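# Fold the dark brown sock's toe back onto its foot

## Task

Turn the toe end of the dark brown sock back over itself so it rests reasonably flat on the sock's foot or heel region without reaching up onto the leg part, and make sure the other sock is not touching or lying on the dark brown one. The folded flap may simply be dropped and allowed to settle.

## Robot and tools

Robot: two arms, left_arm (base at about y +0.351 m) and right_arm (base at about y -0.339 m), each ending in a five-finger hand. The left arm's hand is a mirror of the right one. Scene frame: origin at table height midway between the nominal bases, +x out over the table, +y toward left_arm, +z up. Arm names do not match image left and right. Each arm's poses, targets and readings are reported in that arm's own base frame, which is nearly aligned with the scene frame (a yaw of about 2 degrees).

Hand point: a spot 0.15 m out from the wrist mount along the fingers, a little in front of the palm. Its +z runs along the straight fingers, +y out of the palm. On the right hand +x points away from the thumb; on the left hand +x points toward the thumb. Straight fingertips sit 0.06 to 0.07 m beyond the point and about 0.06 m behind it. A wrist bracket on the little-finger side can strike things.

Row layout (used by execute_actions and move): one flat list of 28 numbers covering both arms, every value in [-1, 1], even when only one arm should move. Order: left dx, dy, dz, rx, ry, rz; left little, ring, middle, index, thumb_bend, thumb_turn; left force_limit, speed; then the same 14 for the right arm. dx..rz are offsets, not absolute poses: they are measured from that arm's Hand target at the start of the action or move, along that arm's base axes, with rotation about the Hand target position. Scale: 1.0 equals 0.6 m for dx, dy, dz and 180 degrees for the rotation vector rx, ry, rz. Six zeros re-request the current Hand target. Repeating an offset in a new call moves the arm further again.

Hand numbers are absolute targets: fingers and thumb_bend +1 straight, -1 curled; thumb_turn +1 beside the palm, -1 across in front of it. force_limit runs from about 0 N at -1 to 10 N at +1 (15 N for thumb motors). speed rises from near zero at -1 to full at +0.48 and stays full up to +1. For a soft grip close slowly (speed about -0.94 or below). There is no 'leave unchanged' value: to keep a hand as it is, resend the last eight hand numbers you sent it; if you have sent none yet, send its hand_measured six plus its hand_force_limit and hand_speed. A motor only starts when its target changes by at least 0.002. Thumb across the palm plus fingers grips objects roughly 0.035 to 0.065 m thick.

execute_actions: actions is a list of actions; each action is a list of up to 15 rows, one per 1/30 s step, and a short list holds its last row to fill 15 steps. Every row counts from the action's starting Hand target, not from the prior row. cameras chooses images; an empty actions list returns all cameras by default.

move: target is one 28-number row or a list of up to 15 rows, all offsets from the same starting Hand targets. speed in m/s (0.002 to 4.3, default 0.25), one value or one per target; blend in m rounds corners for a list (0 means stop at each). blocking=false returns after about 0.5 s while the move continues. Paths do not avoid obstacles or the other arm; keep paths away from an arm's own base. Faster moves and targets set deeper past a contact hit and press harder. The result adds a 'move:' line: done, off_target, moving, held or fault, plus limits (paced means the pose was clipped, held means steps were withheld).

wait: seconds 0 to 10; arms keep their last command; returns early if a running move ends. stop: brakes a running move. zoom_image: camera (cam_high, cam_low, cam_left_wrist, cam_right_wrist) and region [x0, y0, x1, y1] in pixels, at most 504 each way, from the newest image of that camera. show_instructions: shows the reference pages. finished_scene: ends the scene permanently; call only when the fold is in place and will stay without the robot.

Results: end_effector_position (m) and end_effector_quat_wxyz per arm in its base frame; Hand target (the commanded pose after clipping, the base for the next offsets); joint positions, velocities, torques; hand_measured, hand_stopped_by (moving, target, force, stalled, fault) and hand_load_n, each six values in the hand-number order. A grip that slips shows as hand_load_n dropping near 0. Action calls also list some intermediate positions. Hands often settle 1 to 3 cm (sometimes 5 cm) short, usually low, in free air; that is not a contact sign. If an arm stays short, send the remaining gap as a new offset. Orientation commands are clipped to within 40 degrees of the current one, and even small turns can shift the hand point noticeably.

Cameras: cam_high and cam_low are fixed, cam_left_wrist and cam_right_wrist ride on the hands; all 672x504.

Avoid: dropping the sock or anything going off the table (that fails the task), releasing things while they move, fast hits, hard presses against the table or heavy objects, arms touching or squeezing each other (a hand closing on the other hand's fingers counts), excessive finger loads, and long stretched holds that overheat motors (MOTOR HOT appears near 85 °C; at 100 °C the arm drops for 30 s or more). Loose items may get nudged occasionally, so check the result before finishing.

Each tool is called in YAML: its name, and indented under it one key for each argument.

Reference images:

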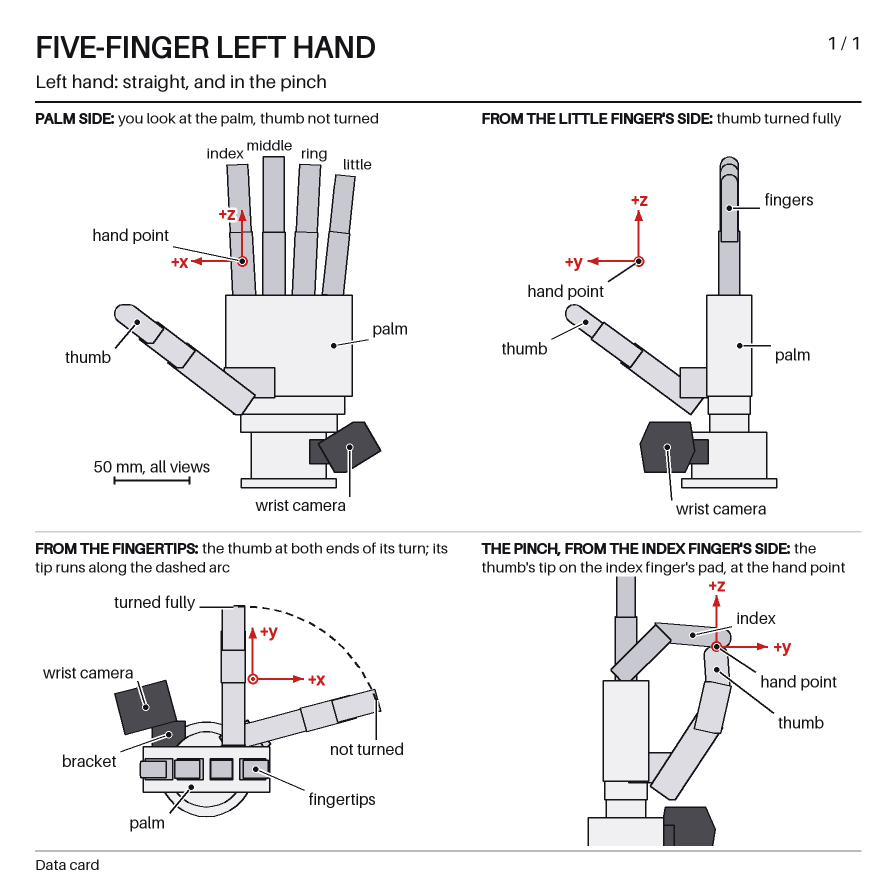

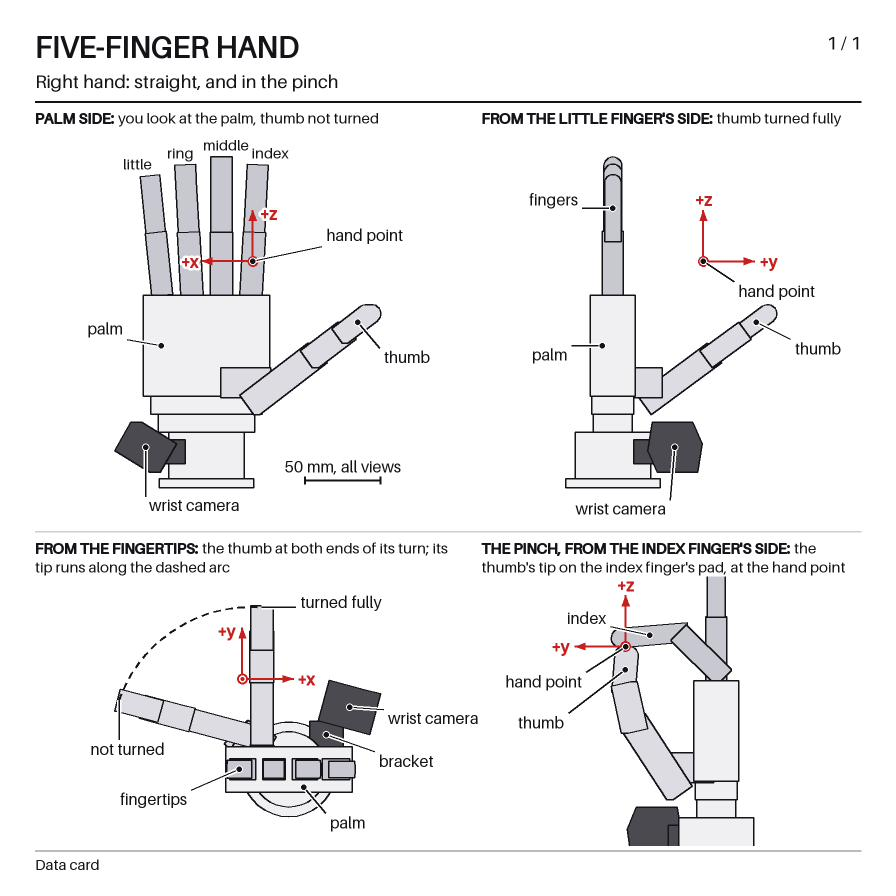

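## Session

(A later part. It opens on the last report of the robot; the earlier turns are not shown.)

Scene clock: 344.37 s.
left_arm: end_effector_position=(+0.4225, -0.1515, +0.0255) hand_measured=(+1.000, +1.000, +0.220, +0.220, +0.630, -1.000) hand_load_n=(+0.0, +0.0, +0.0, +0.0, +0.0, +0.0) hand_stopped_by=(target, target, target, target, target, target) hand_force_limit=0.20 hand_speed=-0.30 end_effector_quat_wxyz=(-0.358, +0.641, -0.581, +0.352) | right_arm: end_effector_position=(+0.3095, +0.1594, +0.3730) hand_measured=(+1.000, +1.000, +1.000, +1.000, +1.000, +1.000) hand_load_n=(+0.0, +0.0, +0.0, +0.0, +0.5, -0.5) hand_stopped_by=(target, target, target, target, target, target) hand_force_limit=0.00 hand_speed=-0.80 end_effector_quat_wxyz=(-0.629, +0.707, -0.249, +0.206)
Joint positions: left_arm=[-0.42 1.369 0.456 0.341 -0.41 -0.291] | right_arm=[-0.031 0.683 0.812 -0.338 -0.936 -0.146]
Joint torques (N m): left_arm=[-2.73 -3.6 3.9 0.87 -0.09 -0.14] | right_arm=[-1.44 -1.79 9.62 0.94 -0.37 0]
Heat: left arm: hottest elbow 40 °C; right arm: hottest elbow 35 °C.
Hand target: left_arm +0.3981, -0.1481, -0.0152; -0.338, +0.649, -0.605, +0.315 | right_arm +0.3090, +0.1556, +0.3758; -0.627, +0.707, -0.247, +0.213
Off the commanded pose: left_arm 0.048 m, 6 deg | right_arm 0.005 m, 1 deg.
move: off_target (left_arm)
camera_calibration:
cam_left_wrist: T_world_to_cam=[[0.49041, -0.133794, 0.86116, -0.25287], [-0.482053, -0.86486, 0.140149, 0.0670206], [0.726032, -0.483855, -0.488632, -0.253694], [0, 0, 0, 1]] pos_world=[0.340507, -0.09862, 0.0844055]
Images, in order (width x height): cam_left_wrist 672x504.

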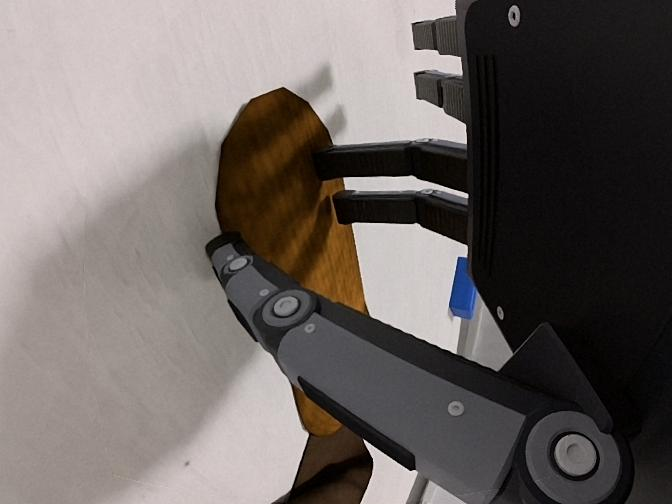

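execute_actions:
  actions:
    - [[0,0,-0.005,0,0,0, 1,1,0.1,0.1,0.64,-1,0.2,-0.5, 0,0,0,0,0,0,1,1,1,1,1,1,0,-0.8]]
    - [[0,0,-0.003,0,0,0, 1,1,0.0,0.0,0.64,-1,0.2,-0.5, 0,0,0,0,0,0,1,1,1,1,1,1,0,-0.8]]
  cameras: ["cam_left_wrist"]

zoom_image:
  camera: "cam_left_wrist"
  region: [120, 80, 440, 320]

Scene clock: 349.93 s.
left_arm: end_effector_position=(+0.4252, -0.1527, +0.0252) hand_measured=(+1.000, +1.000, +0.000, +0.000, +0.640, -1.000) hand_load_n=(+0.0, +0.0, +0.5, +0.0, -0.5, -0.5) hand_stopped_by=(target, target, target, target, target, target) hand_force_limit=0.20 hand_speed=-0.50 end_effector_quat_wxyz=(-0.359, +0.641, -0.577, +0.358) | right_arm: end_effector_position=(+0.3095, +0.1594, +0.3730) hand_measured=(+1.000, +1.000, +1.000, +1.000, +1.000, +1.000) hand_load_n=(+0.0, +0.0, +0.0, +0.0, +0.0, +0.0) hand_stopped_by=(target, target, target, target, target, target) hand_force_limit=0.00 hand_speed=-0.80 end_effector_quat_wxyz=(-0.629, +0.707, -0.249, +0.206)
Joint positions: left_arm=[-0.42 1.38 0.455 0.367 -0.411 -0.295] | right_arm=[-0.031 0.683 0.812 -0.338 -0.936 -0.146]
Joint torques (N m): left_arm=[-2.02 -3.6 3.7 0.55 0.06 -0.12] | right_arm=[-1.49 -1.79 9.61 0.95 -0.37 0]
Heat: left arm: hottest elbow 39 °C; right arm: hottest elbow 35 °C.
Hand target: left_arm +0.3980, -0.1480, -0.0201; -0.338, +0.649, -0.605, +0.315 | right_arm +0.3090, +0.1556, +0.3758; -0.627, +0.707, -0.247, +0.213
Off the commanded pose: left_arm 0.053 m, 6 deg | right_arm 0.005 m, 1 deg.
Step readings (end_effector_position of left_arm | right_arm):
0: (+0.4225, -0.1515, +0.0255) | (+0.3095, +0.1594, +0.3730)
1: (+0.4225, -0.1515, +0.0253) | (+0.3095, +0.1594, +0.3730)
2: (+0.4229, -0.1516, +0.0252) | (+0.3095, +0.1594, +0.3730)
4: (+0.4236, -0.1519, +0.0251) | (+0.3095, +0.1594, +0.3730)
8: (+0.4242, -0.1522, +0.0249) | (+0.3095, +0.1594, +0.3730)
15: (+0.4243, -0.1523, +0.0250) | (+0.3095, +0.1594, +0.3730)
16: (+0.4245, -0.1524, +0.0252) | (+0.3095, +0.1594, +0.3730)
17: (+0.4248, -0.1524, +0.0253) | (+0.3095, +0.1594, +0.3730)
19: (+0.4250, -0.1525, +0.0250) | (+0.3095, +0.1594, +0.3730)
23: (+0.4252, -0.1526, +0.0251) | (+0.3095, +0.1594, +0.3730)
30: (+0.4252, -0.1527, +0.0252) | (+0.3095, +0.1594, +0.3730)
camera_calibration:
cam_left_wrist: T_world_to_cam=[[0.480463, -0.125932, 0.867926, -0.248848], [-0.481428, -0.865072, 0.140989, 0.0670931], [0.733063, -0.485584, -0.476263, -0.259929], [0, 0, 0, 1]] pos_world=[0.342407, -0.0995151, 0.0827274]
Images, in order (width x height): cam_left_wrist 672x504.

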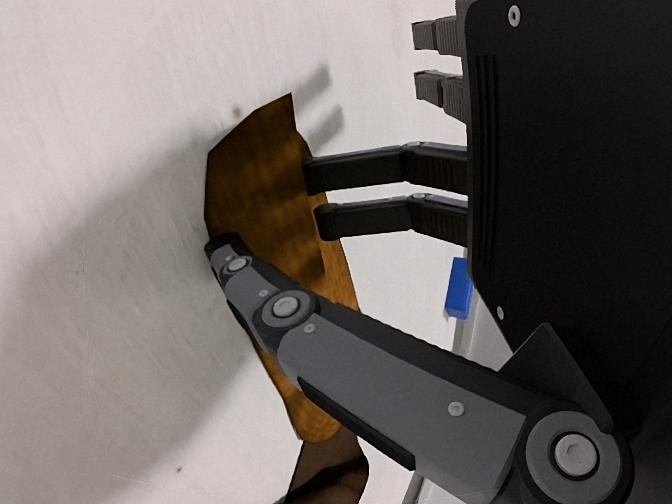

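Scaled by 1.575 from the camera's 672x504 image, which has a finer 960x720 frame.

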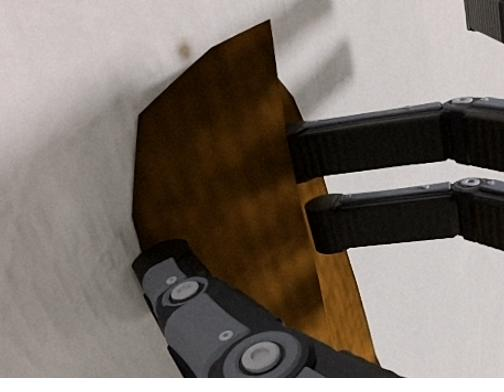

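execute_actions:
  actions:
    - [[0,0,-0.003,0,0,0, 1,1,-0.1,-0.1,0.6,-1,0.2,-0.5, 0,0,0,0,0,0,1,1,1,1,1,1,0,-0.8]]
    - [[0,0,-0.003,0,0,0, 1,1,-0.18,-0.18,0.54,-1,0.2,-0.5, 0,0,0,0,0,0,1,1,1,1,1,1,0,-0.8]]
  cameras: ["cam_left_wrist"]

zoom_image:
  camera: "cam_left_wrist"
  region: [120, 80, 440, 320]

Scene clock: 355.23 s.
left_arm: end_effector_position=(+0.4257, -0.1535, +0.0227) hand_measured=(+1.000, +1.000, -0.180, -0.180, +0.540, -1.000) hand_load_n=(+0.0, +0.0, +1.5, +0.0, +0.0, -0.5) hand_stopped_by=(target, target, target, target, target, target) hand_force_limit=0.20 hand_speed=-0.50 end_effector_quat_wxyz=(-0.358, +0.642, -0.576, +0.358) | right_arm: end_effector_position=(+0.3095, +0.1594, +0.3730) hand_measured=(+1.000, +1.000, +1.000, +1.000, +1.000, +1.000) hand_load_n=(+0.0, -0.5, -0.5, +0.0, +0.0, -0.5) hand_stopped_by=(target, target, target, target, target, target) hand_force_limit=0.00 hand_speed=-0.80 end_effector_quat_wxyz=(-0.629, +0.707, -0.249, +0.206)
Joint positions: left_arm=[-0.421 1.391 0.454 0.378 -0.411 -0.299] | right_arm=[-0.031 0.683 0.812 -0.338 -0.936 -0.146]
Joint torques (N m): left_arm=[-1.73 -3.78 3.52 0.85 0.02 -0.06] | right_arm=[-1.55 -1.79 9.61 0.95 -0.37 0]
Heat: left arm: hottest elbow 38 °C; right arm: hottest elbow 35 °C.
Hand target: left_arm +0.3980, -0.1479, -0.0238; -0.338, +0.649, -0.605, +0.315 | right_arm +0.3090, +0.1556, +0.3758; -0.627, +0.707, -0.247, +0.213
Off the commanded pose: left_arm 0.054 m, 7 deg | right_arm 0.005 m, 1 deg.
Step readings (end_effector_position of left_arm | right_arm):
0: (+0.4252, -0.1527, +0.0252) | (+0.3095, +0.1594, +0.3730)
1: (+0.4254, -0.1527, +0.0253) | (+0.3095, +0.1594, +0.3730)
2: (+0.4256, -0.1528, +0.0252) | (+0.3095, +0.1594, +0.3730)
4: (+0.4255, -0.1528, +0.0243) | (+0.3095, +0.1594, +0.3730)
8: (+0.4256, -0.1529, +0.0241) | (+0.3095, +0.1594, +0.3730)
15: (+0.4256, -0.1529, +0.0241) | (+0.3095, +0.1594, +0.3730)
16: (+0.4257, -0.1530, +0.0240) | (+0.3095, +0.1594, +0.3730)
17: (+0.4260, -0.1531, +0.0241) | (+0.3095, +0.1594, +0.3730)
19: (+0.4257, -0.1532, +0.0230) | (+0.3095, +0.1594, +0.3730)
23: (+0.4257, -0.1535, +0.0227) | (+0.3095, +0.1594, +0.3730)
30: (+0.4257, -0.1535, +0.0227) | (+0.3095, +0.1594, +0.3730)
camera_calibration:
cam_left_wrist: T_world_to_cam=[[0.480744, -0.121892, 0.868347, -0.246511], [-0.480113, -0.865248, 0.144349, 0.066326], [0.733741, -0.4863, -0.474485, -0.262293], [0, 0, 0, 1]] pos_world=[0.342808, -0.100212, 0.0800292]
Images, in order (width x height): cam_left_wrist 672x504.

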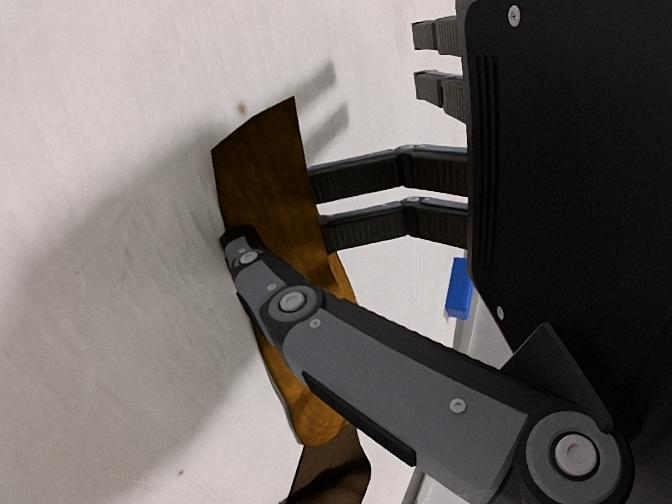

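Scaled by 1.575 from the camera's 672x504 image, which has a finer 960x720 frame.

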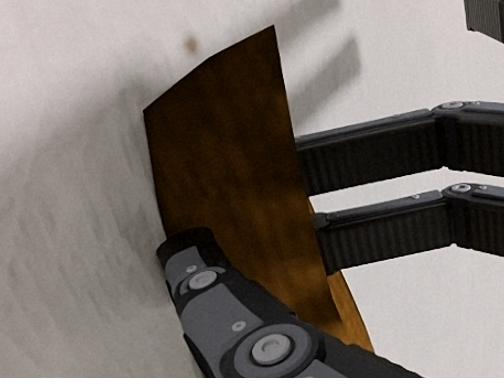

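execute_actions:
  actions:
    - [[0,0,-0.003,0,0,0, 1,1,-0.25,-0.25,0.46,-1,0.2,-0.5, 0,0,0,0,0,0,1,1,1,1,1,1,0,-0.8]]
    - [[0,0,-0.003,0,0,0, 1,1,-0.3,-0.3,0.37,-1,0.2,-0.5, 0,0,0,0,0,0,1,1,1,1,1,1,0,-0.8]]
    - [[0,0,0,0,0,0, 1,1,-0.4,-0.4,0.25,-1,0.2,-0.5, 0,0,0,0,0,0,1,1,1,1,1,1,0,-0.8]]
  cameras: ["cam_left_wrist"]

zoom_image:
  camera: "cam_left_wrist"
  region: [120, 80, 440, 320]

Scene clock: 362.50 s.
left_arm: end_effector_position=(+0.4261, -0.1542, +0.0189) hand_measured=(+1.000, +1.000, -0.316, -0.338, +0.364, -1.000) hand_load_n=(+0.0, +0.0, +10.5, +5.5, +13.5, +1.5) hand_stopped_by=(target, target, force, force, force, target) hand_force_limit=0.20 hand_speed=-0.50 end_effector_quat_wxyz=(-0.358, +0.642, -0.574, +0.360) | right_arm: end_effector_position=(+0.3095, +0.1594, +0.3730) hand_measured=(+1.000, +1.000, +1.000, +1.000, +1.000, +1.000) hand_load_n=(+0.0, +0.0, +0.0, -0.5, +0.0, +0.0) hand_stopped_by=(target, target, target, target, target, target) hand_force_limit=0.00 hand_speed=-0.80 end_effector_quat_wxyz=(-0.629, +0.707, -0.249, +0.206)
Joint positions: left_arm=[-0.422 1.407 0.451 0.398 -0.411 -0.303] | right_arm=[-0.031 0.683 0.812 -0.338 -0.936 -0.146]
Joint torques (N m): left_arm=[-1.79 -4.31 3.4 0.68 -0.01 0] | right_arm=[-1.55 -1.79 9.59 0.95 -0.37 0]
Heat: left arm: hottest elbow 37 °C; right arm: hottest elbow 35 °C.
Hand target: left_arm +0.3980, -0.1480, -0.0274; -0.338, +0.649, -0.605, +0.315 | right_arm +0.3090, +0.1556, +0.3758; -0.627, +0.707, -0.247, +0.213
Off the commanded pose: left_arm 0.054 m, 7 deg | right_arm 0.005 m, 1 deg.
Step readings (end_effector_position of left_arm | right_arm):
0: (+0.4257, -0.1535, +0.0227) | (+0.3095, +0.1594, +0.3730)
1: (+0.4259, -0.1536, +0.0228) | (+0.3095, +0.1594, +0.3730)
2: (+0.4259, -0.1536, +0.0226) | (+0.3095, +0.1594, +0.3730)
4: (+0.4257, -0.1537, +0.0219) | (+0.3095, +0.1594, +0.3730)
8: (+0.4259, -0.1541, +0.0215) | (+0.3095, +0.1594, +0.3730)
15: (+0.4260, -0.1541, +0.0216) | (+0.3095, +0.1594, +0.3730)
16: (+0.4261, -0.1541, +0.0216) | (+0.3095, +0.1594, +0.3730)
17: (+0.4263, -0.1542, +0.0215) | (+0.3095, +0.1594, +0.3730)
19: (+0.4268, -0.1545, +0.0215) | (+0.3095, +0.1594, +0.3730)
23: (+0.4261, -0.1542, +0.0192) | (+0.3095, +0.1594, +0.3730)
30: (+0.4262, -0.1543, +0.0194) | (+0.3095, +0.1594, +0.3730)
31: (+0.4262, -0.1543, +0.0194) | (+0.3095, +0.1594, +0.3730)
32: (+0.4262, -0.1543, +0.0194) | (+0.3095, +0.1594, +0.3730)
34: (+0.4261, -0.1542, +0.0190) | (+0.3095, +0.1594, +0.3730)
38: (+0.4261, -0.1542, +0.0189) | (+0.3095, +0.1594, +0.3730)
45: (+0.4261, -0.1542, +0.0189) | (+0.3095, +0.1594, +0.3730)
camera_calibration:
cam_left_wrist: T_world_to_cam=[[0.479548, -0.11826, 0.86951, -0.242397], [-0.479494, -0.865183, 0.146777, 0.0661682], [0.734928, -0.487311, -0.471602, -0.265523], [0, 0, 0, 1]] pos_world=[0.343108, -0.10081, 0.0758333]
Images, in order (width x height): cam_left_wrist 672x504.

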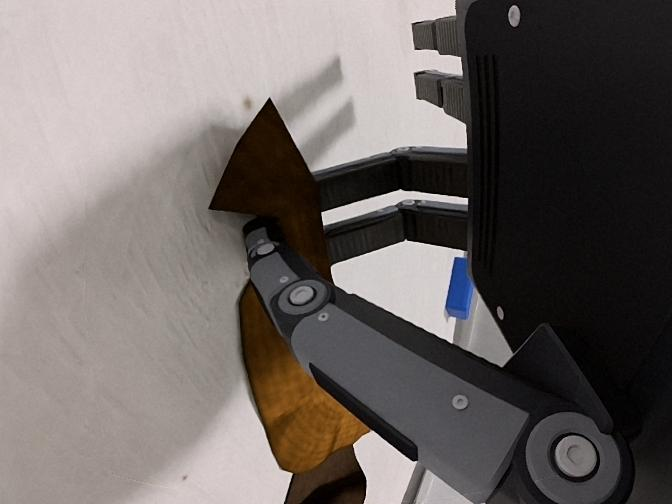

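Scaled by 1.575 from the camera's 672x504 image, which has a finer 960x720 frame.

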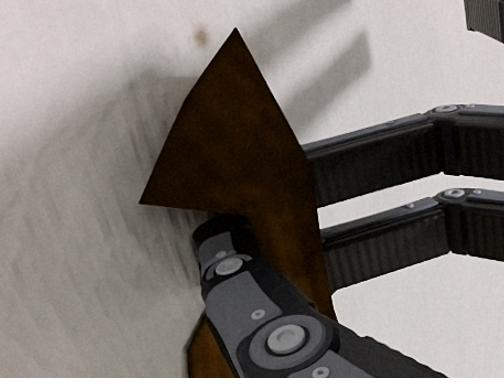

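move:
  target:
    - [0.023,-0.003,0.245,0,0,0, 1,1,-0.4,-0.4,0.25,-1,0.2,-0.5, 0,0,0,0,0,0,1,1,1,1,1,1,0,-0.8]
  speed: [0.08]
  cameras: ["cam_left_wrist","cam_low","cam_high"]

Scene clock: 368.10 s.
left_arm: end_effector_position=(+0.3961, -0.1435, +0.0947) hand_measured=(+1.000, +1.000, -0.316, -0.338, +0.364, -1.000) hand_load_n=(+0.0, +0.0, +10.0, +3.5, +14.0, +1.5) hand_stopped_by=(target, target, force, force, force, target) hand_force_limit=0.20 hand_speed=-0.50 end_effector_quat_wxyz=(-0.331, +0.653, -0.612, +0.297) | right_arm: end_effector_position=(+0.3095, +0.1594, +0.3730) hand_measured=(+1.000, +1.000, +1.000, +1.000, +1.000, +1.000) hand_load_n=(+0.0, +0.0, +0.0, +0.0, +0.0, -0.5) hand_stopped_by=(target, target, target, target, target, target) hand_force_limit=0.00 hand_speed=-0.80 end_effector_quat_wxyz=(-0.629, +0.707, -0.249, +0.206)
Joint positions: left_arm=[-0.422 1.115 0.591 -0.191 -0.399 -0.303] | right_arm=[-0.031 0.683 0.812 -0.338 -0.936 -0.146]
Joint torques (N m): left_arm=[-1.08 -6.83 12.97 1.01 -0.15 0.05] | right_arm=[-1.49 -1.79 9.62 0.95 -0.37 -0.01]
Motor temperatures (°C): left_arm=[23 25 36 27 26 24] | right_arm=[22 26 35 28 24 26]
Heat: left arm: hottest elbow 36 °C; right arm: hottest elbow 35 °C.
Hand target: left_arm +0.4118, -0.1498, +0.1196; -0.338, +0.649, -0.605, +0.315 | right_arm +0.3090, +0.1556, +0.3758; -0.627, +0.707, -0.247, +0.213
Off the commanded pose: left_arm 0.030 m, 2 deg | right_arm 0.005 m, 1 deg.
move: off_target (left_arm)
camera_calibration:
cam_left_wrist: T_world_to_cam=[[0.599521, -0.171497, 0.781769, -0.339577], [-0.465314, -0.869419, 0.166114, 0.0418611], [0.651197, -0.463357, -0.601035, -0.153628], [0, 0, 0, 1]] pos_world=[0.323104, -0.0930262, 0.166182]
Images, in order (width x height): cam_high 672x504, cam_low 672x504, cam_left_wrist 672x504.

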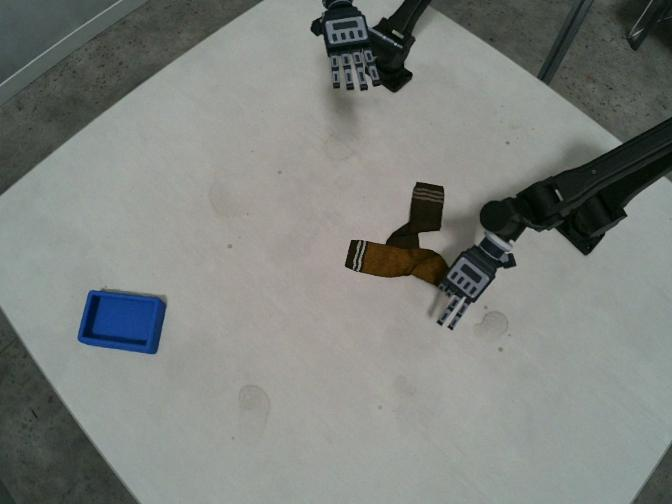

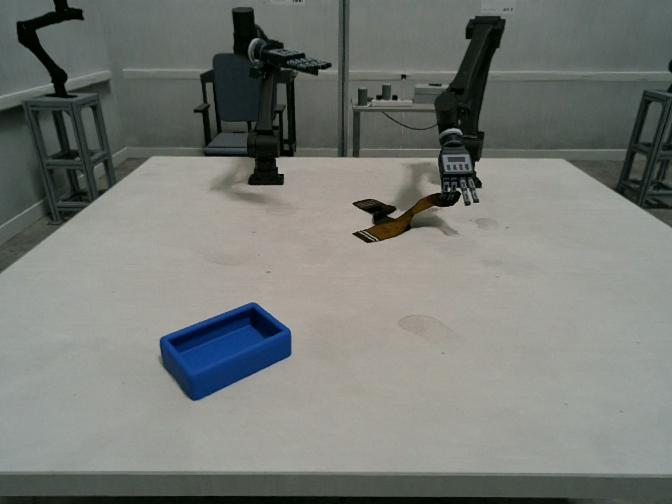

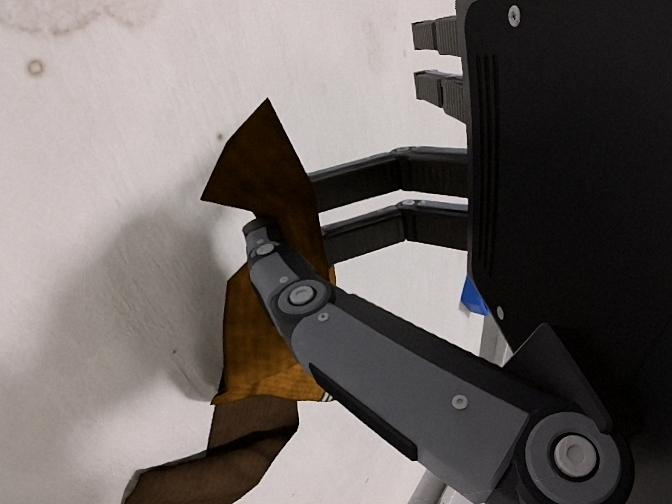

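move:
  target:
    - [0.03,-0.13,0.2,0,0,0, 1,1,-0.4,-0.4,0.25,-1,0.2,-0.5, 0,0,0,0,0,0,1,1,1,1,1,1,0,-0.8]
    - [0.05,-0.22,0.40,0,0,0, 1,1,-0.4,-0.4,0.25,-1,0.2,-0.5, 0,0,0,0,0,0,1,1,1,1,1,1,0,-0.8]
  speed: [0.12]
  blend: [0.03,0]
  cameras: ["cam_left_wrist","cam_low","cam_high"]

speed must be one number or one for each of the 2 targets, got a list of 1; nothing of the call was run

move:
  target:
    - [0.03,-0.13,0.2,0,0,0, 1,1,-0.4,-0.4,0.25,-1,0.2,-0.5, 0,0,0,0,0,0,1,1,1,1,1,1,0,-0.8]
    - [0.05,-0.22,0.40,0,0,0, 1,1,-0.4,-0.4,0.25,-1,0.2,-0.5, 0,0,0,0,0,0,1,1,1,1,1,1,0,-0.8]
  speed: 0.12
  blend: [0.03,0]
  cameras: ["cam_left_wrist","cam_low","cam_high"]

Scene clock: 381.53 s.
left_arm: end_effector_position=(+0.4350, -0.2708, +0.3413) hand_measured=(+1.000, +1.000, -0.316, -0.338, +0.364, -1.000) hand_load_n=(+0.0, +0.0, +10.0, +3.5, +14.0, +1.5) hand_stopped_by=(target, target, force, force, force, target) hand_force_limit=0.20 hand_speed=-0.50 end_effector_quat_wxyz=(-0.339, +0.646, -0.614, +0.300) | right_arm: end_effector_position=(+0.3095, +0.1594, +0.3730) hand_measured=(+1.000, +1.000, +1.000, +1.000, +1.000, +1.000) hand_load_n=(+0.0, +0.0, +0.0, +0.0, +0.0, +0.0) hand_stopped_by=(target, target, target, target, target, target) hand_force_limit=0.00 hand_speed=-0.80 end_effector_quat_wxyz=(-0.629, +0.707, -0.249, +0.206)
Joint positions: left_arm=[-0.679 1.259 1.38 -0.912 -0.594 -0.479] | right_arm=[-0.031 0.683 0.812 -0.338 -0.936 -0.146]
Joint torques (N m): left_arm=[-2.08 -8.41 14.56 0.98 -0.5 -0.14] | right_arm=[-1.49 -1.79 9.61 0.94 -0.37 0]
Heat: left arm: hottest elbow 39 °C; right arm: hottest elbow 35 °C.
Hand target: left_arm +0.4419, -0.2816, +0.3598; -0.338, +0.649, -0.605, +0.315 | right_arm +0.3090, +0.1556, +0.3758; -0.627, +0.707, -0.247, +0.213
Off the commanded pose: left_arm 0.022 m, 2 deg | right_arm 0.005 m, 1 deg.
move: off_target (left_arm)
camera_calibration:
cam_left_wrist: T_world_to_cam=[[0.583943, -0.186818, 0.790006, -0.577626], [-0.476171, -0.866988, 0.146945, -0.0798151], [0.657474, -0.461985, -0.595229, -0.0940052], [0, 0, 0, 1]] pos_world=[0.361101, -0.220539, 0.412102]
Images, in order (width x height): cam_high 672x504, cam_low 672x504, cam_left_wrist 672x504.

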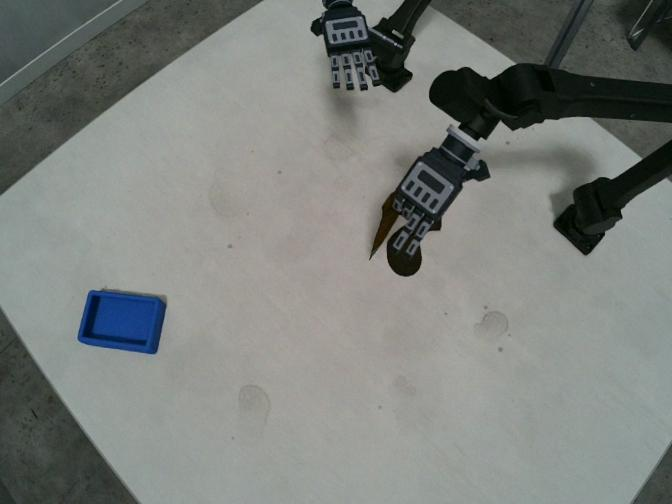

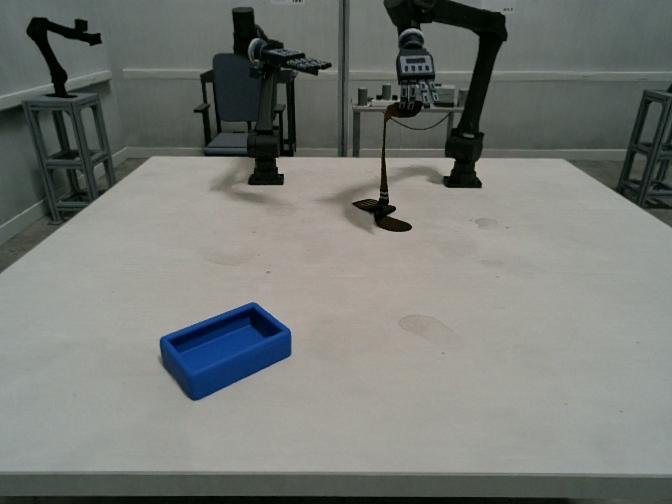

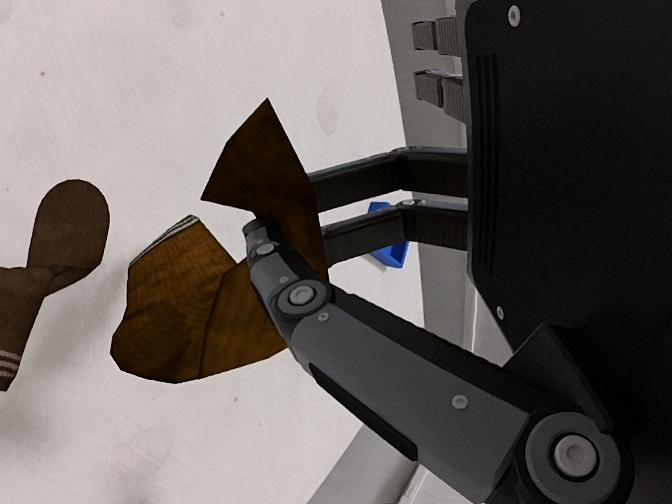

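move:
  target:
    - [0,0,0.1,0,0,0, 1,1,-0.4,-0.4,0.25,-1,0.2,-0.5, 0,0,0,0,0,0,1,1,1,1,1,1,0,-0.8]
    - [0.075,0.467,0.1,0,0,0, 1,1,-0.4,-0.4,0.25,-1,0.2,-0.5, 0,0,0,0,0,0,1,1,1,1,1,1,0,-0.8]
    - [0.075,0.467,-0.1,0,0,0, 1,1,-0.4,-0.4,0.25,-1,0.2,-0.5, 0,0,0,0,0,0,1,1,1,1,1,1,0,-0.8]
  speed: 0.15
  blend: [0.03,0.05,0]
  cameras: ["cam_low","cam_high"]

Scene clock: 393.43 s.
left_arm: end_effector_position=(+0.4860, -0.0059, +0.2914) hand_measured=(+1.000, +1.000, -0.316, -0.338, +0.364, -1.000) hand_load_n=(+0.0, +0.0, +9.5, +4.0, +14.0, +2.0) hand_stopped_by=(target, target, force, force, force, target) hand_force_limit=0.20 hand_speed=-0.50 end_effector_quat_wxyz=(-0.326, +0.656, -0.607, +0.308) | right_arm: end_effector_position=(+0.3095, +0.1594, +0.3730) hand_measured=(+1.000, +1.000, +1.000, +1.000, +1.000, +1.000) hand_load_n=(+0.0, +0.0, +0.0, +0.0, +0.0, -0.5) hand_stopped_by=(target, target, target, target, target, target) hand_force_limit=0.00 hand_speed=-0.80 end_effector_quat_wxyz=(-0.629, +0.707, -0.249, +0.206)
Joint positions: left_arm=[0.049 1.135 1.128 -0.634 -0.014 -0.021] | right_arm=[-0.031 0.683 0.812 -0.338 -0.936 -0.146]
Joint torques (N m): left_arm=[-0.03 -8.23 10.29 2.3 0.1 0.18] | right_arm=[-1.49 -1.79 9.59 0.94 -0.37 -0.01]
Heat: left arm: hottest elbow 39 °C; right arm: hottest elbow 36 °C.
Hand target: left_arm +0.4869, -0.0015, +0.2996; -0.338, +0.649, -0.605, +0.315 | right_arm +0.3090, +0.1556, +0.3758; -0.627, +0.707, -0.247, +0.213
Off the commanded pose: left_arm 0.010 m, 2 deg | right_arm 0.005 m, 1 deg.
move: done
Images, in order (width x height): cam_high 672x504, cam_low 672x504.

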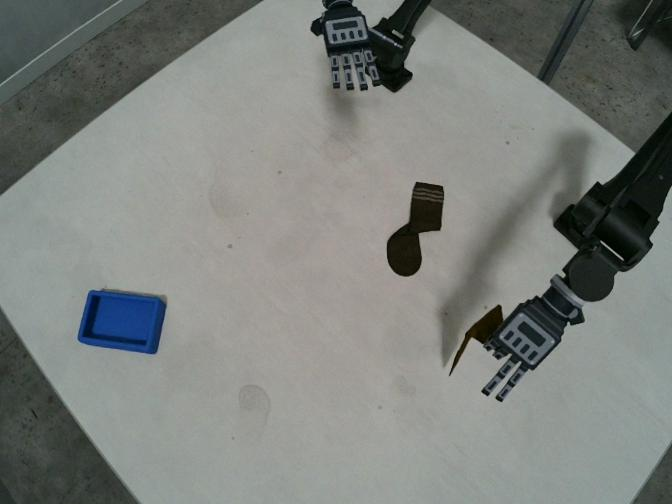

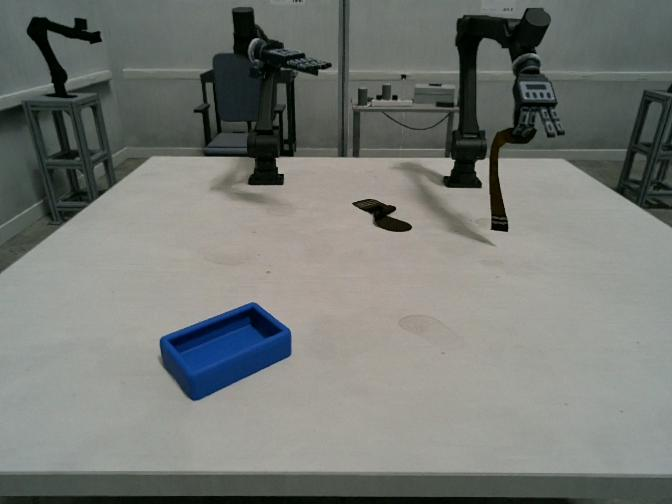

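move:
  target:
    - [0,0.283,-0.45,0,0,0, 1,1,-0.4,-0.4,0.25,-1,0.2,-0.5, 0,0,0,0,0,0,1,1,1,1,1,1,0,-0.8]
  speed: 0.12
  cameras: ["cam_low","cam_high"]

Scene clock: 399.53 s.
left_arm: end_effector_position=(+0.4896, +0.1655, +0.0377) hand_measured=(+1.000, +1.000, -0.316, -0.338, +0.364, -1.000) hand_load_n=(+0.0, +0.0, +10.0, +3.5, +14.0, +2.0) hand_stopped_by=(target, target, force, force, force, target) hand_force_limit=0.20 hand_speed=-0.50 end_effector_quat_wxyz=(-0.337, +0.652, -0.600, +0.318) | right_arm: end_effector_position=(+0.3095, +0.1594, +0.3730) hand_measured=(+1.000, +1.000, +1.000, +1.000, +1.000, +1.000) hand_load_n=(+0.0, +0.0, +0.0, +0.0, +0.0, -0.5) hand_stopped_by=(target, target, target, target, target, target) hand_force_limit=0.00 hand_speed=-0.80 end_effector_quat_wxyz=(-0.629, +0.707, -0.249, +0.206)
Joint positions: left_arm=[0.481 1.54 0.759 0.132 0.335 0.231] | right_arm=[-0.031 0.683 0.812 -0.338 -0.936 -0.146]
Joint torques (N m): left_arm=[-0.5 -9.58 7.13 2.21 0.21 0.16] | right_arm=[-1.49 -1.79 9.62 0.96 -0.38 0]
Heat: left arm: hottest elbow 38 °C; right arm: hottest elbow 36 °C.
Hand target: left_arm +0.4869, +0.1682, +0.0296; -0.338, +0.649, -0.605, +0.315 | right_arm +0.3090, +0.1556, +0.3758; -0.627, +0.707, -0.247, +0.213
Off the commanded pose: left_arm 0.009 m, 1 deg | right_arm 0.005 m, 1 deg.
move: done
Images, in order (width x height): cam_high 672x504, cam_low 672x504.

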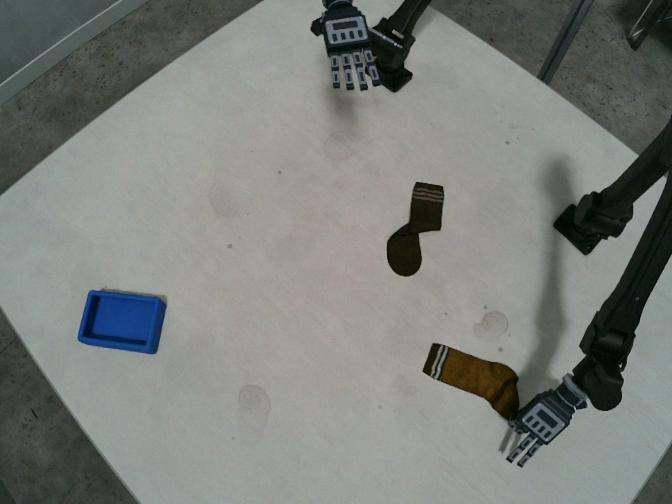

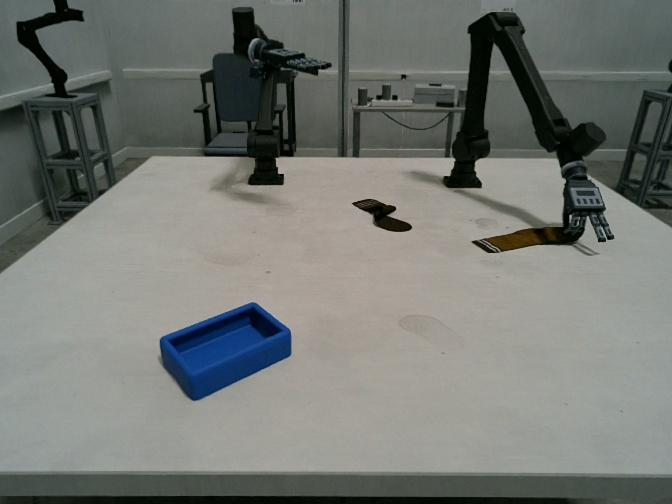

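move:
  target:
    - [0,0,-0.015,0,0,0, 1,1,-0.4,-0.4,0.25,-1,0.2,-0.5, 0,0,0,0,0,0,1,1,1,1,1,1,0,-0.8]
    - [0,0,-0.015,0,0,0, 1,1,0.3,0.3,0.8,-1,0.2,-0.5, 0,0,0,0,0,0,1,1,1,1,1,1,0,-0.8]
    - [0,0,0.15,0,0,0, 1,1,0.3,0.3,0.8,-1,0.2,-0.5, 0,0,0,0,0,0,1,1,1,1,1,1,0,-0.8]
  speed: 0.1
  cameras: ["cam_high","cam_low","cam_right_wrist"]

zoom_image:
  camera: "cam_high"
  region: [360, 165, 470, 290]

zoom_image:
  camera: "cam_right_wrist"
  region: [400, 60, 672, 340]

Scene clock: 406.70 s.
left_arm: end_effector_position=(+0.4738, +0.1573, +0.0986) hand_measured=(+1.000, +1.000, +0.300, +0.300, +0.800, -1.000) hand_load_n=(+0.0, +0.0, +0.0, +0.0, +0.0, +0.0) hand_stopped_by=(target, target, target, target, target, target) hand_force_limit=0.20 hand_speed=-0.50 end_effector_quat_wxyz=(-0.319, +0.660, -0.604, +0.312) | right_arm: end_effector_position=(+0.3095, +0.1594, +0.3730) hand_measured=(+1.000, +1.000, +1.000, +1.000, +1.000, +1.000) hand_load_n=(+0.0, -0.5, +0.0, -0.5, +0.0, +0.0) hand_stopped_by=(target, target, target, target, target, target) hand_force_limit=0.00 hand_speed=-0.80 end_effector_quat_wxyz=(-0.629, +0.707, -0.249, +0.206)
Joint positions: left_arm=[0.481 1.384 0.817 -0.124 0.336 0.233] | right_arm=[-0.031 0.683 0.812 -0.338 -0.936 -0.146]
Joint torques (N m): left_arm=[-0.26 -10.58 12.66 1.31 0.21 0.2] | right_arm=[-1.49 -1.79 9.61 0.94 -0.37 0]
Heat: left arm: hottest elbow 38 °C; right arm: hottest elbow 36 °C.
Hand target: left_arm +0.4869, +0.1682, +0.1197; -0.338, +0.649, -0.605, +0.315 | right_arm +0.3090, +0.1556, +0.3758; -0.627, +0.707, -0.247, +0.213
Off the commanded pose: left_arm 0.027 m, 3 deg | right_arm 0.005 m, 1 deg.
move: off_target (left_arm); target 2's new numbers were sent with left_arm's hand 0.013 m and 1 deg from that target
camera_calibration:
cam_right_wrist: T_world_to_cam=[[0.130352, -0.206745, -0.969673, 0.354767], [-0.988446, 0.0492018, -0.143366, 0.348064], [0.0773497, 0.977157, -0.197942, 0.0107666], [0, 0, 0, 1]] pos_world=[0.296966, 0.0457001, 0.396039]
Images, in order (width x height): cam_high 672x504, cam_low 672x504, cam_right_wrist 672x504.

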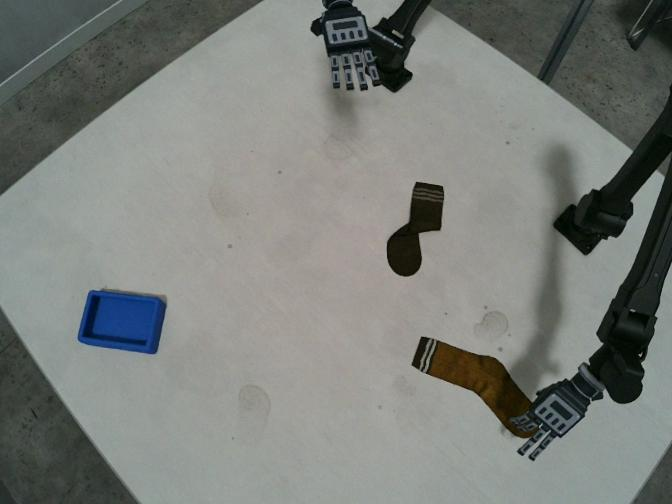

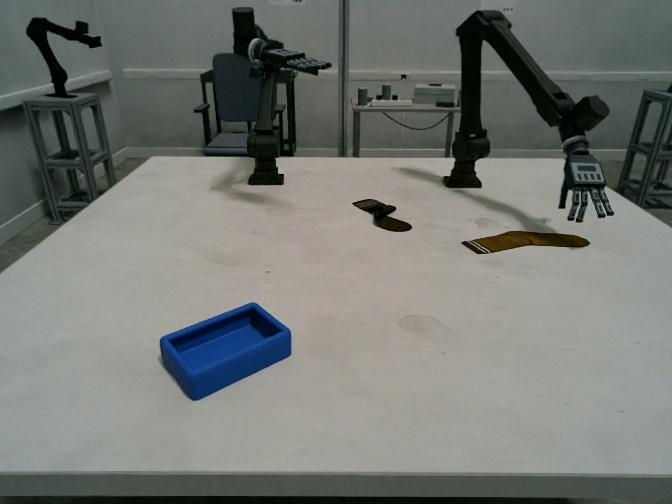

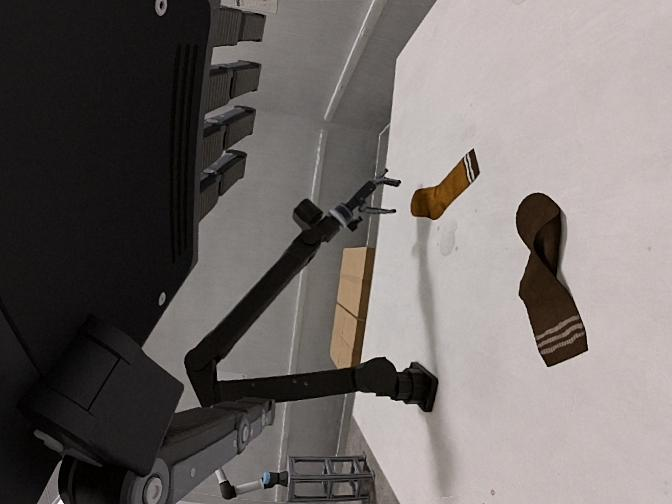

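Scaled by 4.032.

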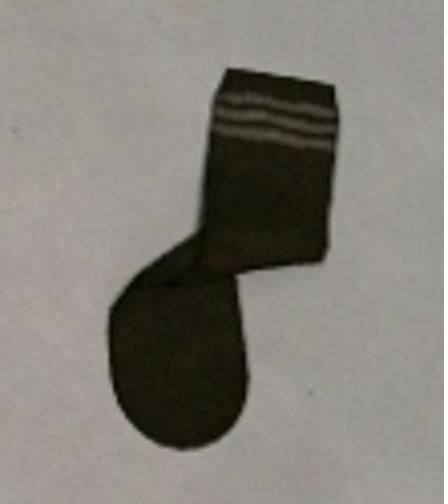

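Scaled by 1.800 from the camera's 672x504 image, which has a finer 960x720 frame.

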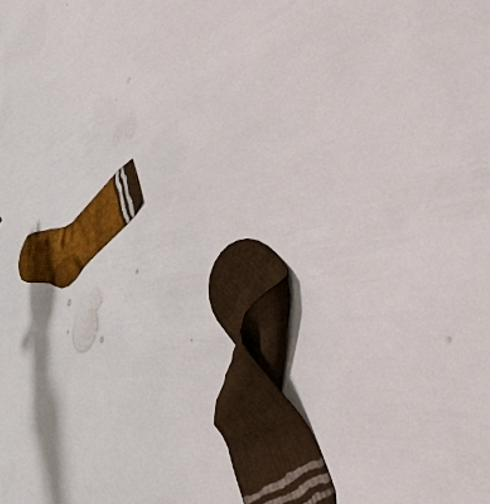

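move:
  target:
    - [0,0,0.134,0,0,0, 1,1,0.22,0.22,0.63,-1,0.2,-0.3, 0,0,0,0,0,0,1,1,1,1,1,1,0,-0.8]
    - [-0.2115,-0.697,0.15,0,0,-0.2333, 1,1,0.22,0.22,0.63,-1,0.2,-0.3, 0,0,0,0,0,0,1,1,1,1,1,1,0,-0.8]
  speed: 0.25
  blend: [0.03,0]
  cameras: ["cam_left_wrist","cam_high","cam_low"]

zoom_image:
  camera: "cam_left_wrist"
  region: [0, 60, 320, 440]

Scene clock: 479.80 s.
left_arm: end_effector_position=(+0.3493, -0.2450, +0.1982) hand_measured=(+1.000, +1.000, +0.220, +0.220, +0.630, -1.000) hand_load_n=(+0.0, +0.0, +0.0, +0.0, +0.0, +0.0) hand_stopped_by=(target, target, target, target, target, target) hand_force_limit=0.20 hand_speed=-0.30 end_effector_quat_wxyz=(+0.196, -0.384, +0.807, -0.404) | right_arm: end_effector_position=(+0.3095, +0.1594, +0.3730) hand_measured=(+1.000, +1.000, +1.000, +1.000, +1.000, +1.000) hand_load_n=(+0.0, +0.0, +0.0, +0.0, +0.0, -0.5) hand_stopped_by=(target, target, target, target, target, target) hand_force_limit=0.00 hand_speed=-0.80 end_effector_quat_wxyz=(-0.629, +0.707, -0.249, +0.206)
Joint positions: left_arm=[-0.489 1.013 0.801 -0.436 0.148 0.119] | right_arm=[-0.031 0.683 0.812 -0.338 -0.936 -0.146]
Joint torques (N m): left_arm=[-1.2 -5.25 12.31 2.07 -0.07 -0.17] | right_arm=[-1.44 -1.79 9.62 0.94 -0.37 0]
Motor temperatures (°C): left_arm=[23 25 41 27 26 24] | right_arm=[22 26 36 27 24 26]
Heat: left arm: hottest elbow 41 °C; right arm: hottest elbow 36 °C.
Hand target: left_arm +0.3601, -0.2500, +0.2097; +0.202, -0.389, +0.797, -0.415 | right_arm +0.3090, +0.1556, +0.3758; -0.627, +0.707, -0.247, +0.213
Off the commanded pose: left_arm 0.016 m, 2 deg | right_arm 0.005 m, 1 deg.
move: off_target (left_arm)
camera_calibration:
cam_left_wrist: T_world_to_cam=[[0.320681, -0.523136, 0.789615, -0.400065], [-0.933769, -0.31443, 0.170909, 0.213265], [0.158871, -0.792125, -0.58932, -0.0189134], [0, 0, 0, 1]] pos_world=[0.330439, -0.157213, 0.268303]
Images, in order (width x height): cam_high 672x504, cam_low 672x504, cam_left_wrist 672x504.

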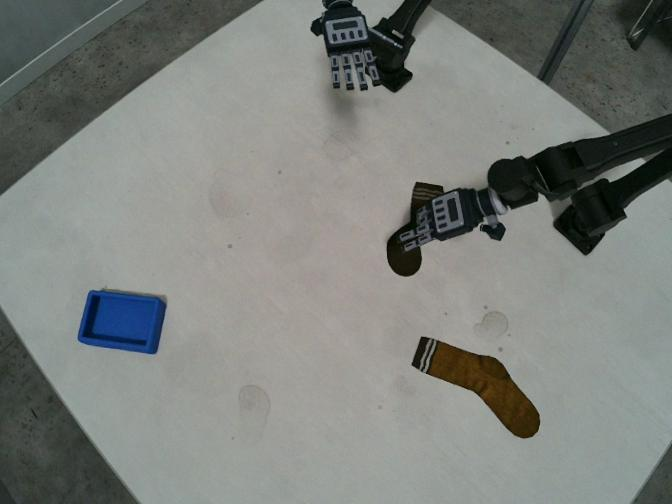

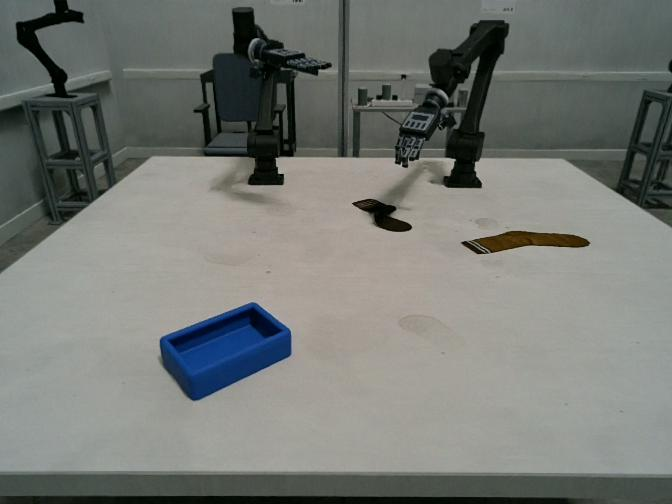

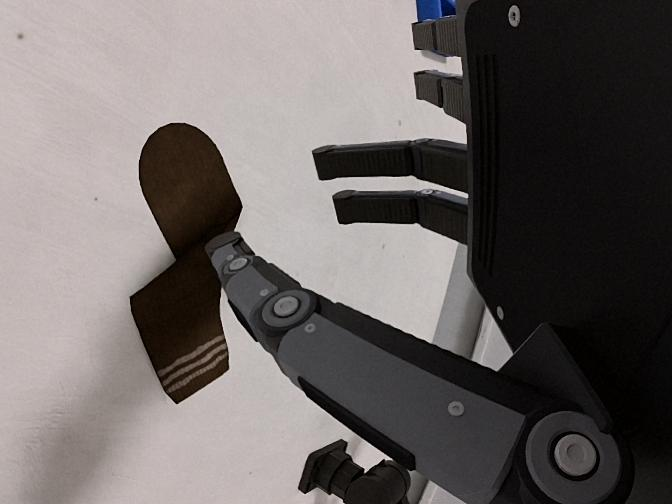

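Scaled by 1.326 from the camera's 672x504 image, which has a finer 960x720 frame.

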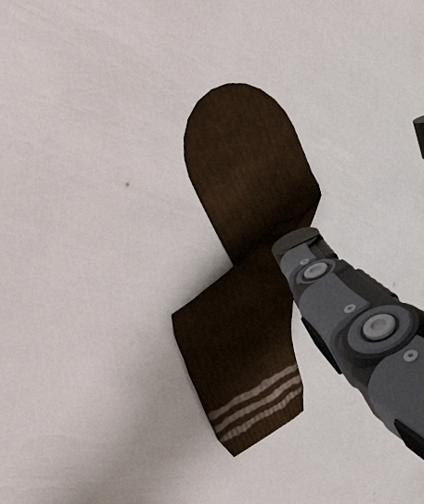

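move:
  target:
    - [0.053,-0.030,-0.2,0,0,-0.039, 1,1,0.22,0.22,0.63,-1,0.2,-0.3, 0,0,0,0,0,0,1,1,1,1,1,1,0,-0.8]
    - [0.053,-0.030,-0.291,0,0,-0.039, 1,1,0.22,0.22,0.63,-1,0.2,-0.3, 0,0,0,0,0,0,1,1,1,1,1,1,0,-0.8]
  speed: [0.15,0.06]
  blend: [0.01,0]
  cameras: ["cam_left_wrist"]

Scene clock: 499.47 s.
left_arm: end_effector_position=(+0.3899, -0.2726, +0.0422) hand_measured=(+1.000, +1.000, +0.220, +0.220, +0.630, -1.000) hand_load_n=(+0.0, +0.0, +0.0, +0.0, +0.0, +0.0) hand_stopped_by=(target, target, target, target, target, target) hand_force_limit=0.20 hand_speed=-0.30 end_effector_quat_wxyz=(+0.174, -0.342, +0.818, -0.429) | right_arm: end_effector_position=(+0.3095, +0.1594, +0.3730) hand_measured=(+1.000, +1.000, +1.000, +1.000, +1.000, +1.000) hand_load_n=(+0.0, +0.0, +0.0, +0.0, +0.0, -0.5) hand_stopped_by=(target, target, target, target, target, target) hand_force_limit=0.00 hand_speed=-0.80 end_effector_quat_wxyz=(-0.629, +0.707, -0.249, +0.206)
Joint positions: left_arm=[-0.461 1.418 0.636 0.147 0.269 0.181] | right_arm=[-0.031 0.683 0.812 -0.338 -0.936 -0.146]
Joint torques (N m): left_arm=[-0.26 -8 7.2 2.22 0.2 0.18] | right_arm=[-1.49 -1.73 9.59 0.95 -0.37 0]
Heat: left arm: hottest elbow 41 °C; right arm: hottest elbow 36 °C.
Hand target: left_arm +0.3918, -0.2679, +0.0351; +0.177, -0.339, +0.820, -0.426 | right_arm +0.3090, +0.1556, +0.3758; -0.627, +0.707, -0.247, +0.213
Off the commanded pose: left_arm 0.009 m, 1 deg | right_arm 0.005 m, 1 deg.
move: done
camera_calibration:
cam_left_wrist: T_world_to_cam=[[0.254714, -0.526996, 0.8108, -0.280652], [-0.963576, -0.208981, 0.166877, 0.309706], [0.081498, -0.823773, -0.561031, -0.118729], [0, 0, 0, 1]] pos_world=[0.379587, -0.180986, 0.109259]
Images, in order (width x height): cam_left_wrist 672x504.

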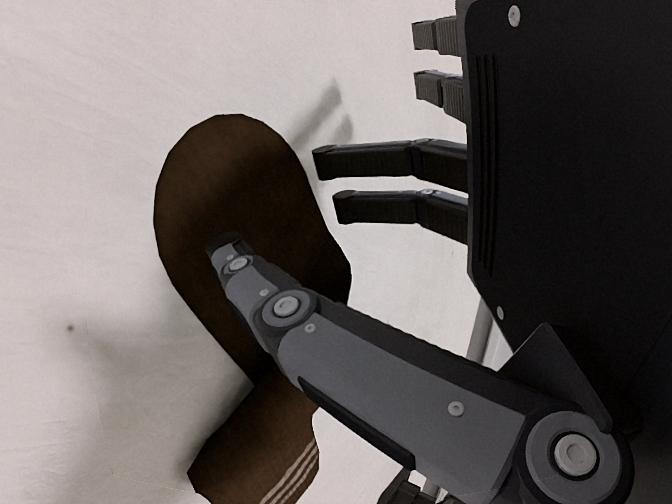

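move:
  target:
    - [-0.0447,0.038,0,0,0,0, 1,1,0.22,0.22,0.63,-1,0.2,-0.3, 0,0,0,0,0,0,1,1,1,1,1,1,0,-0.8]
    - [-0.0447,0.038,-0.03,0,0,0, 1,1,0.22,0.22,0.63,-1,0.2,-0.3, 0,0,0,0,0,0,1,1,1,1,1,1,0,-0.8]
  speed: 0.06
  cameras: ["cam_left_wrist"]

Scene clock: 506.17 s.
left_arm: end_effector_position=(+0.3670, -0.2516, +0.0298) hand_measured=(+1.000, +1.000, +0.220, +0.220, +0.630, -1.000) hand_load_n=(+0.0, -0.5, +0.0, +0.0, -0.5, +0.0) hand_stopped_by=(target, target, target, target, target, target) hand_force_limit=0.20 hand_speed=-0.30 end_effector_quat_wxyz=(+0.178, -0.339, +0.815, -0.435) | right_arm: end_effector_position=(+0.3095, +0.1594, +0.3730) hand_measured=(+1.000, +1.000, +1.000, +1.000, +1.000, +1.000) hand_load_n=(+0.0, -0.5, +0.0, +0.0, +0.0, +0.0) hand_stopped_by=(target, target, target, target, target, target) hand_force_limit=0.00 hand_speed=-0.80 end_effector_quat_wxyz=(-0.629, +0.707, -0.249, +0.206)
Joint positions: left_arm=[-0.434 1.373 0.535 0.218 0.293 0.198] | right_arm=[-0.031 0.683 0.812 -0.338 -0.936 -0.146]
Joint torques (N m): left_arm=[-0.32 -7.12 6.45 2.24 0.16 0.11] | right_arm=[-1.49 -1.79 9.59 0.95 -0.38 0]
Heat: left arm: hottest elbow 40 °C; right arm: hottest elbow 36 °C.
Hand target: left_arm +0.3651, -0.2452, +0.0171; +0.177, -0.339, +0.820, -0.426 | right_arm +0.3090, +0.1556, +0.3758; -0.627, +0.707, -0.247, +0.213
Off the commanded pose: left_arm 0.014 m, 1 deg | right_arm 0.005 m, 1 deg.
move: off_target (left_arm)
camera_calibration:
cam_left_wrist: T_world_to_cam=[[0.241458, -0.520733, 0.818862, -0.247418], [-0.966349, -0.206157, 0.153847, 0.296203], [0.0887006, -0.828454, -0.552988, -0.110582], [0, 0, 0, 1]] pos_world=[0.355785, -0.159387, 0.0958806]
Images, in order (width x height): cam_left_wrist 672x504.

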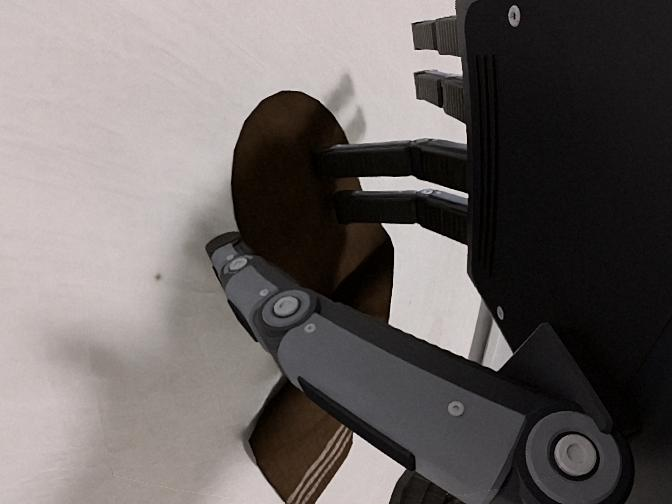

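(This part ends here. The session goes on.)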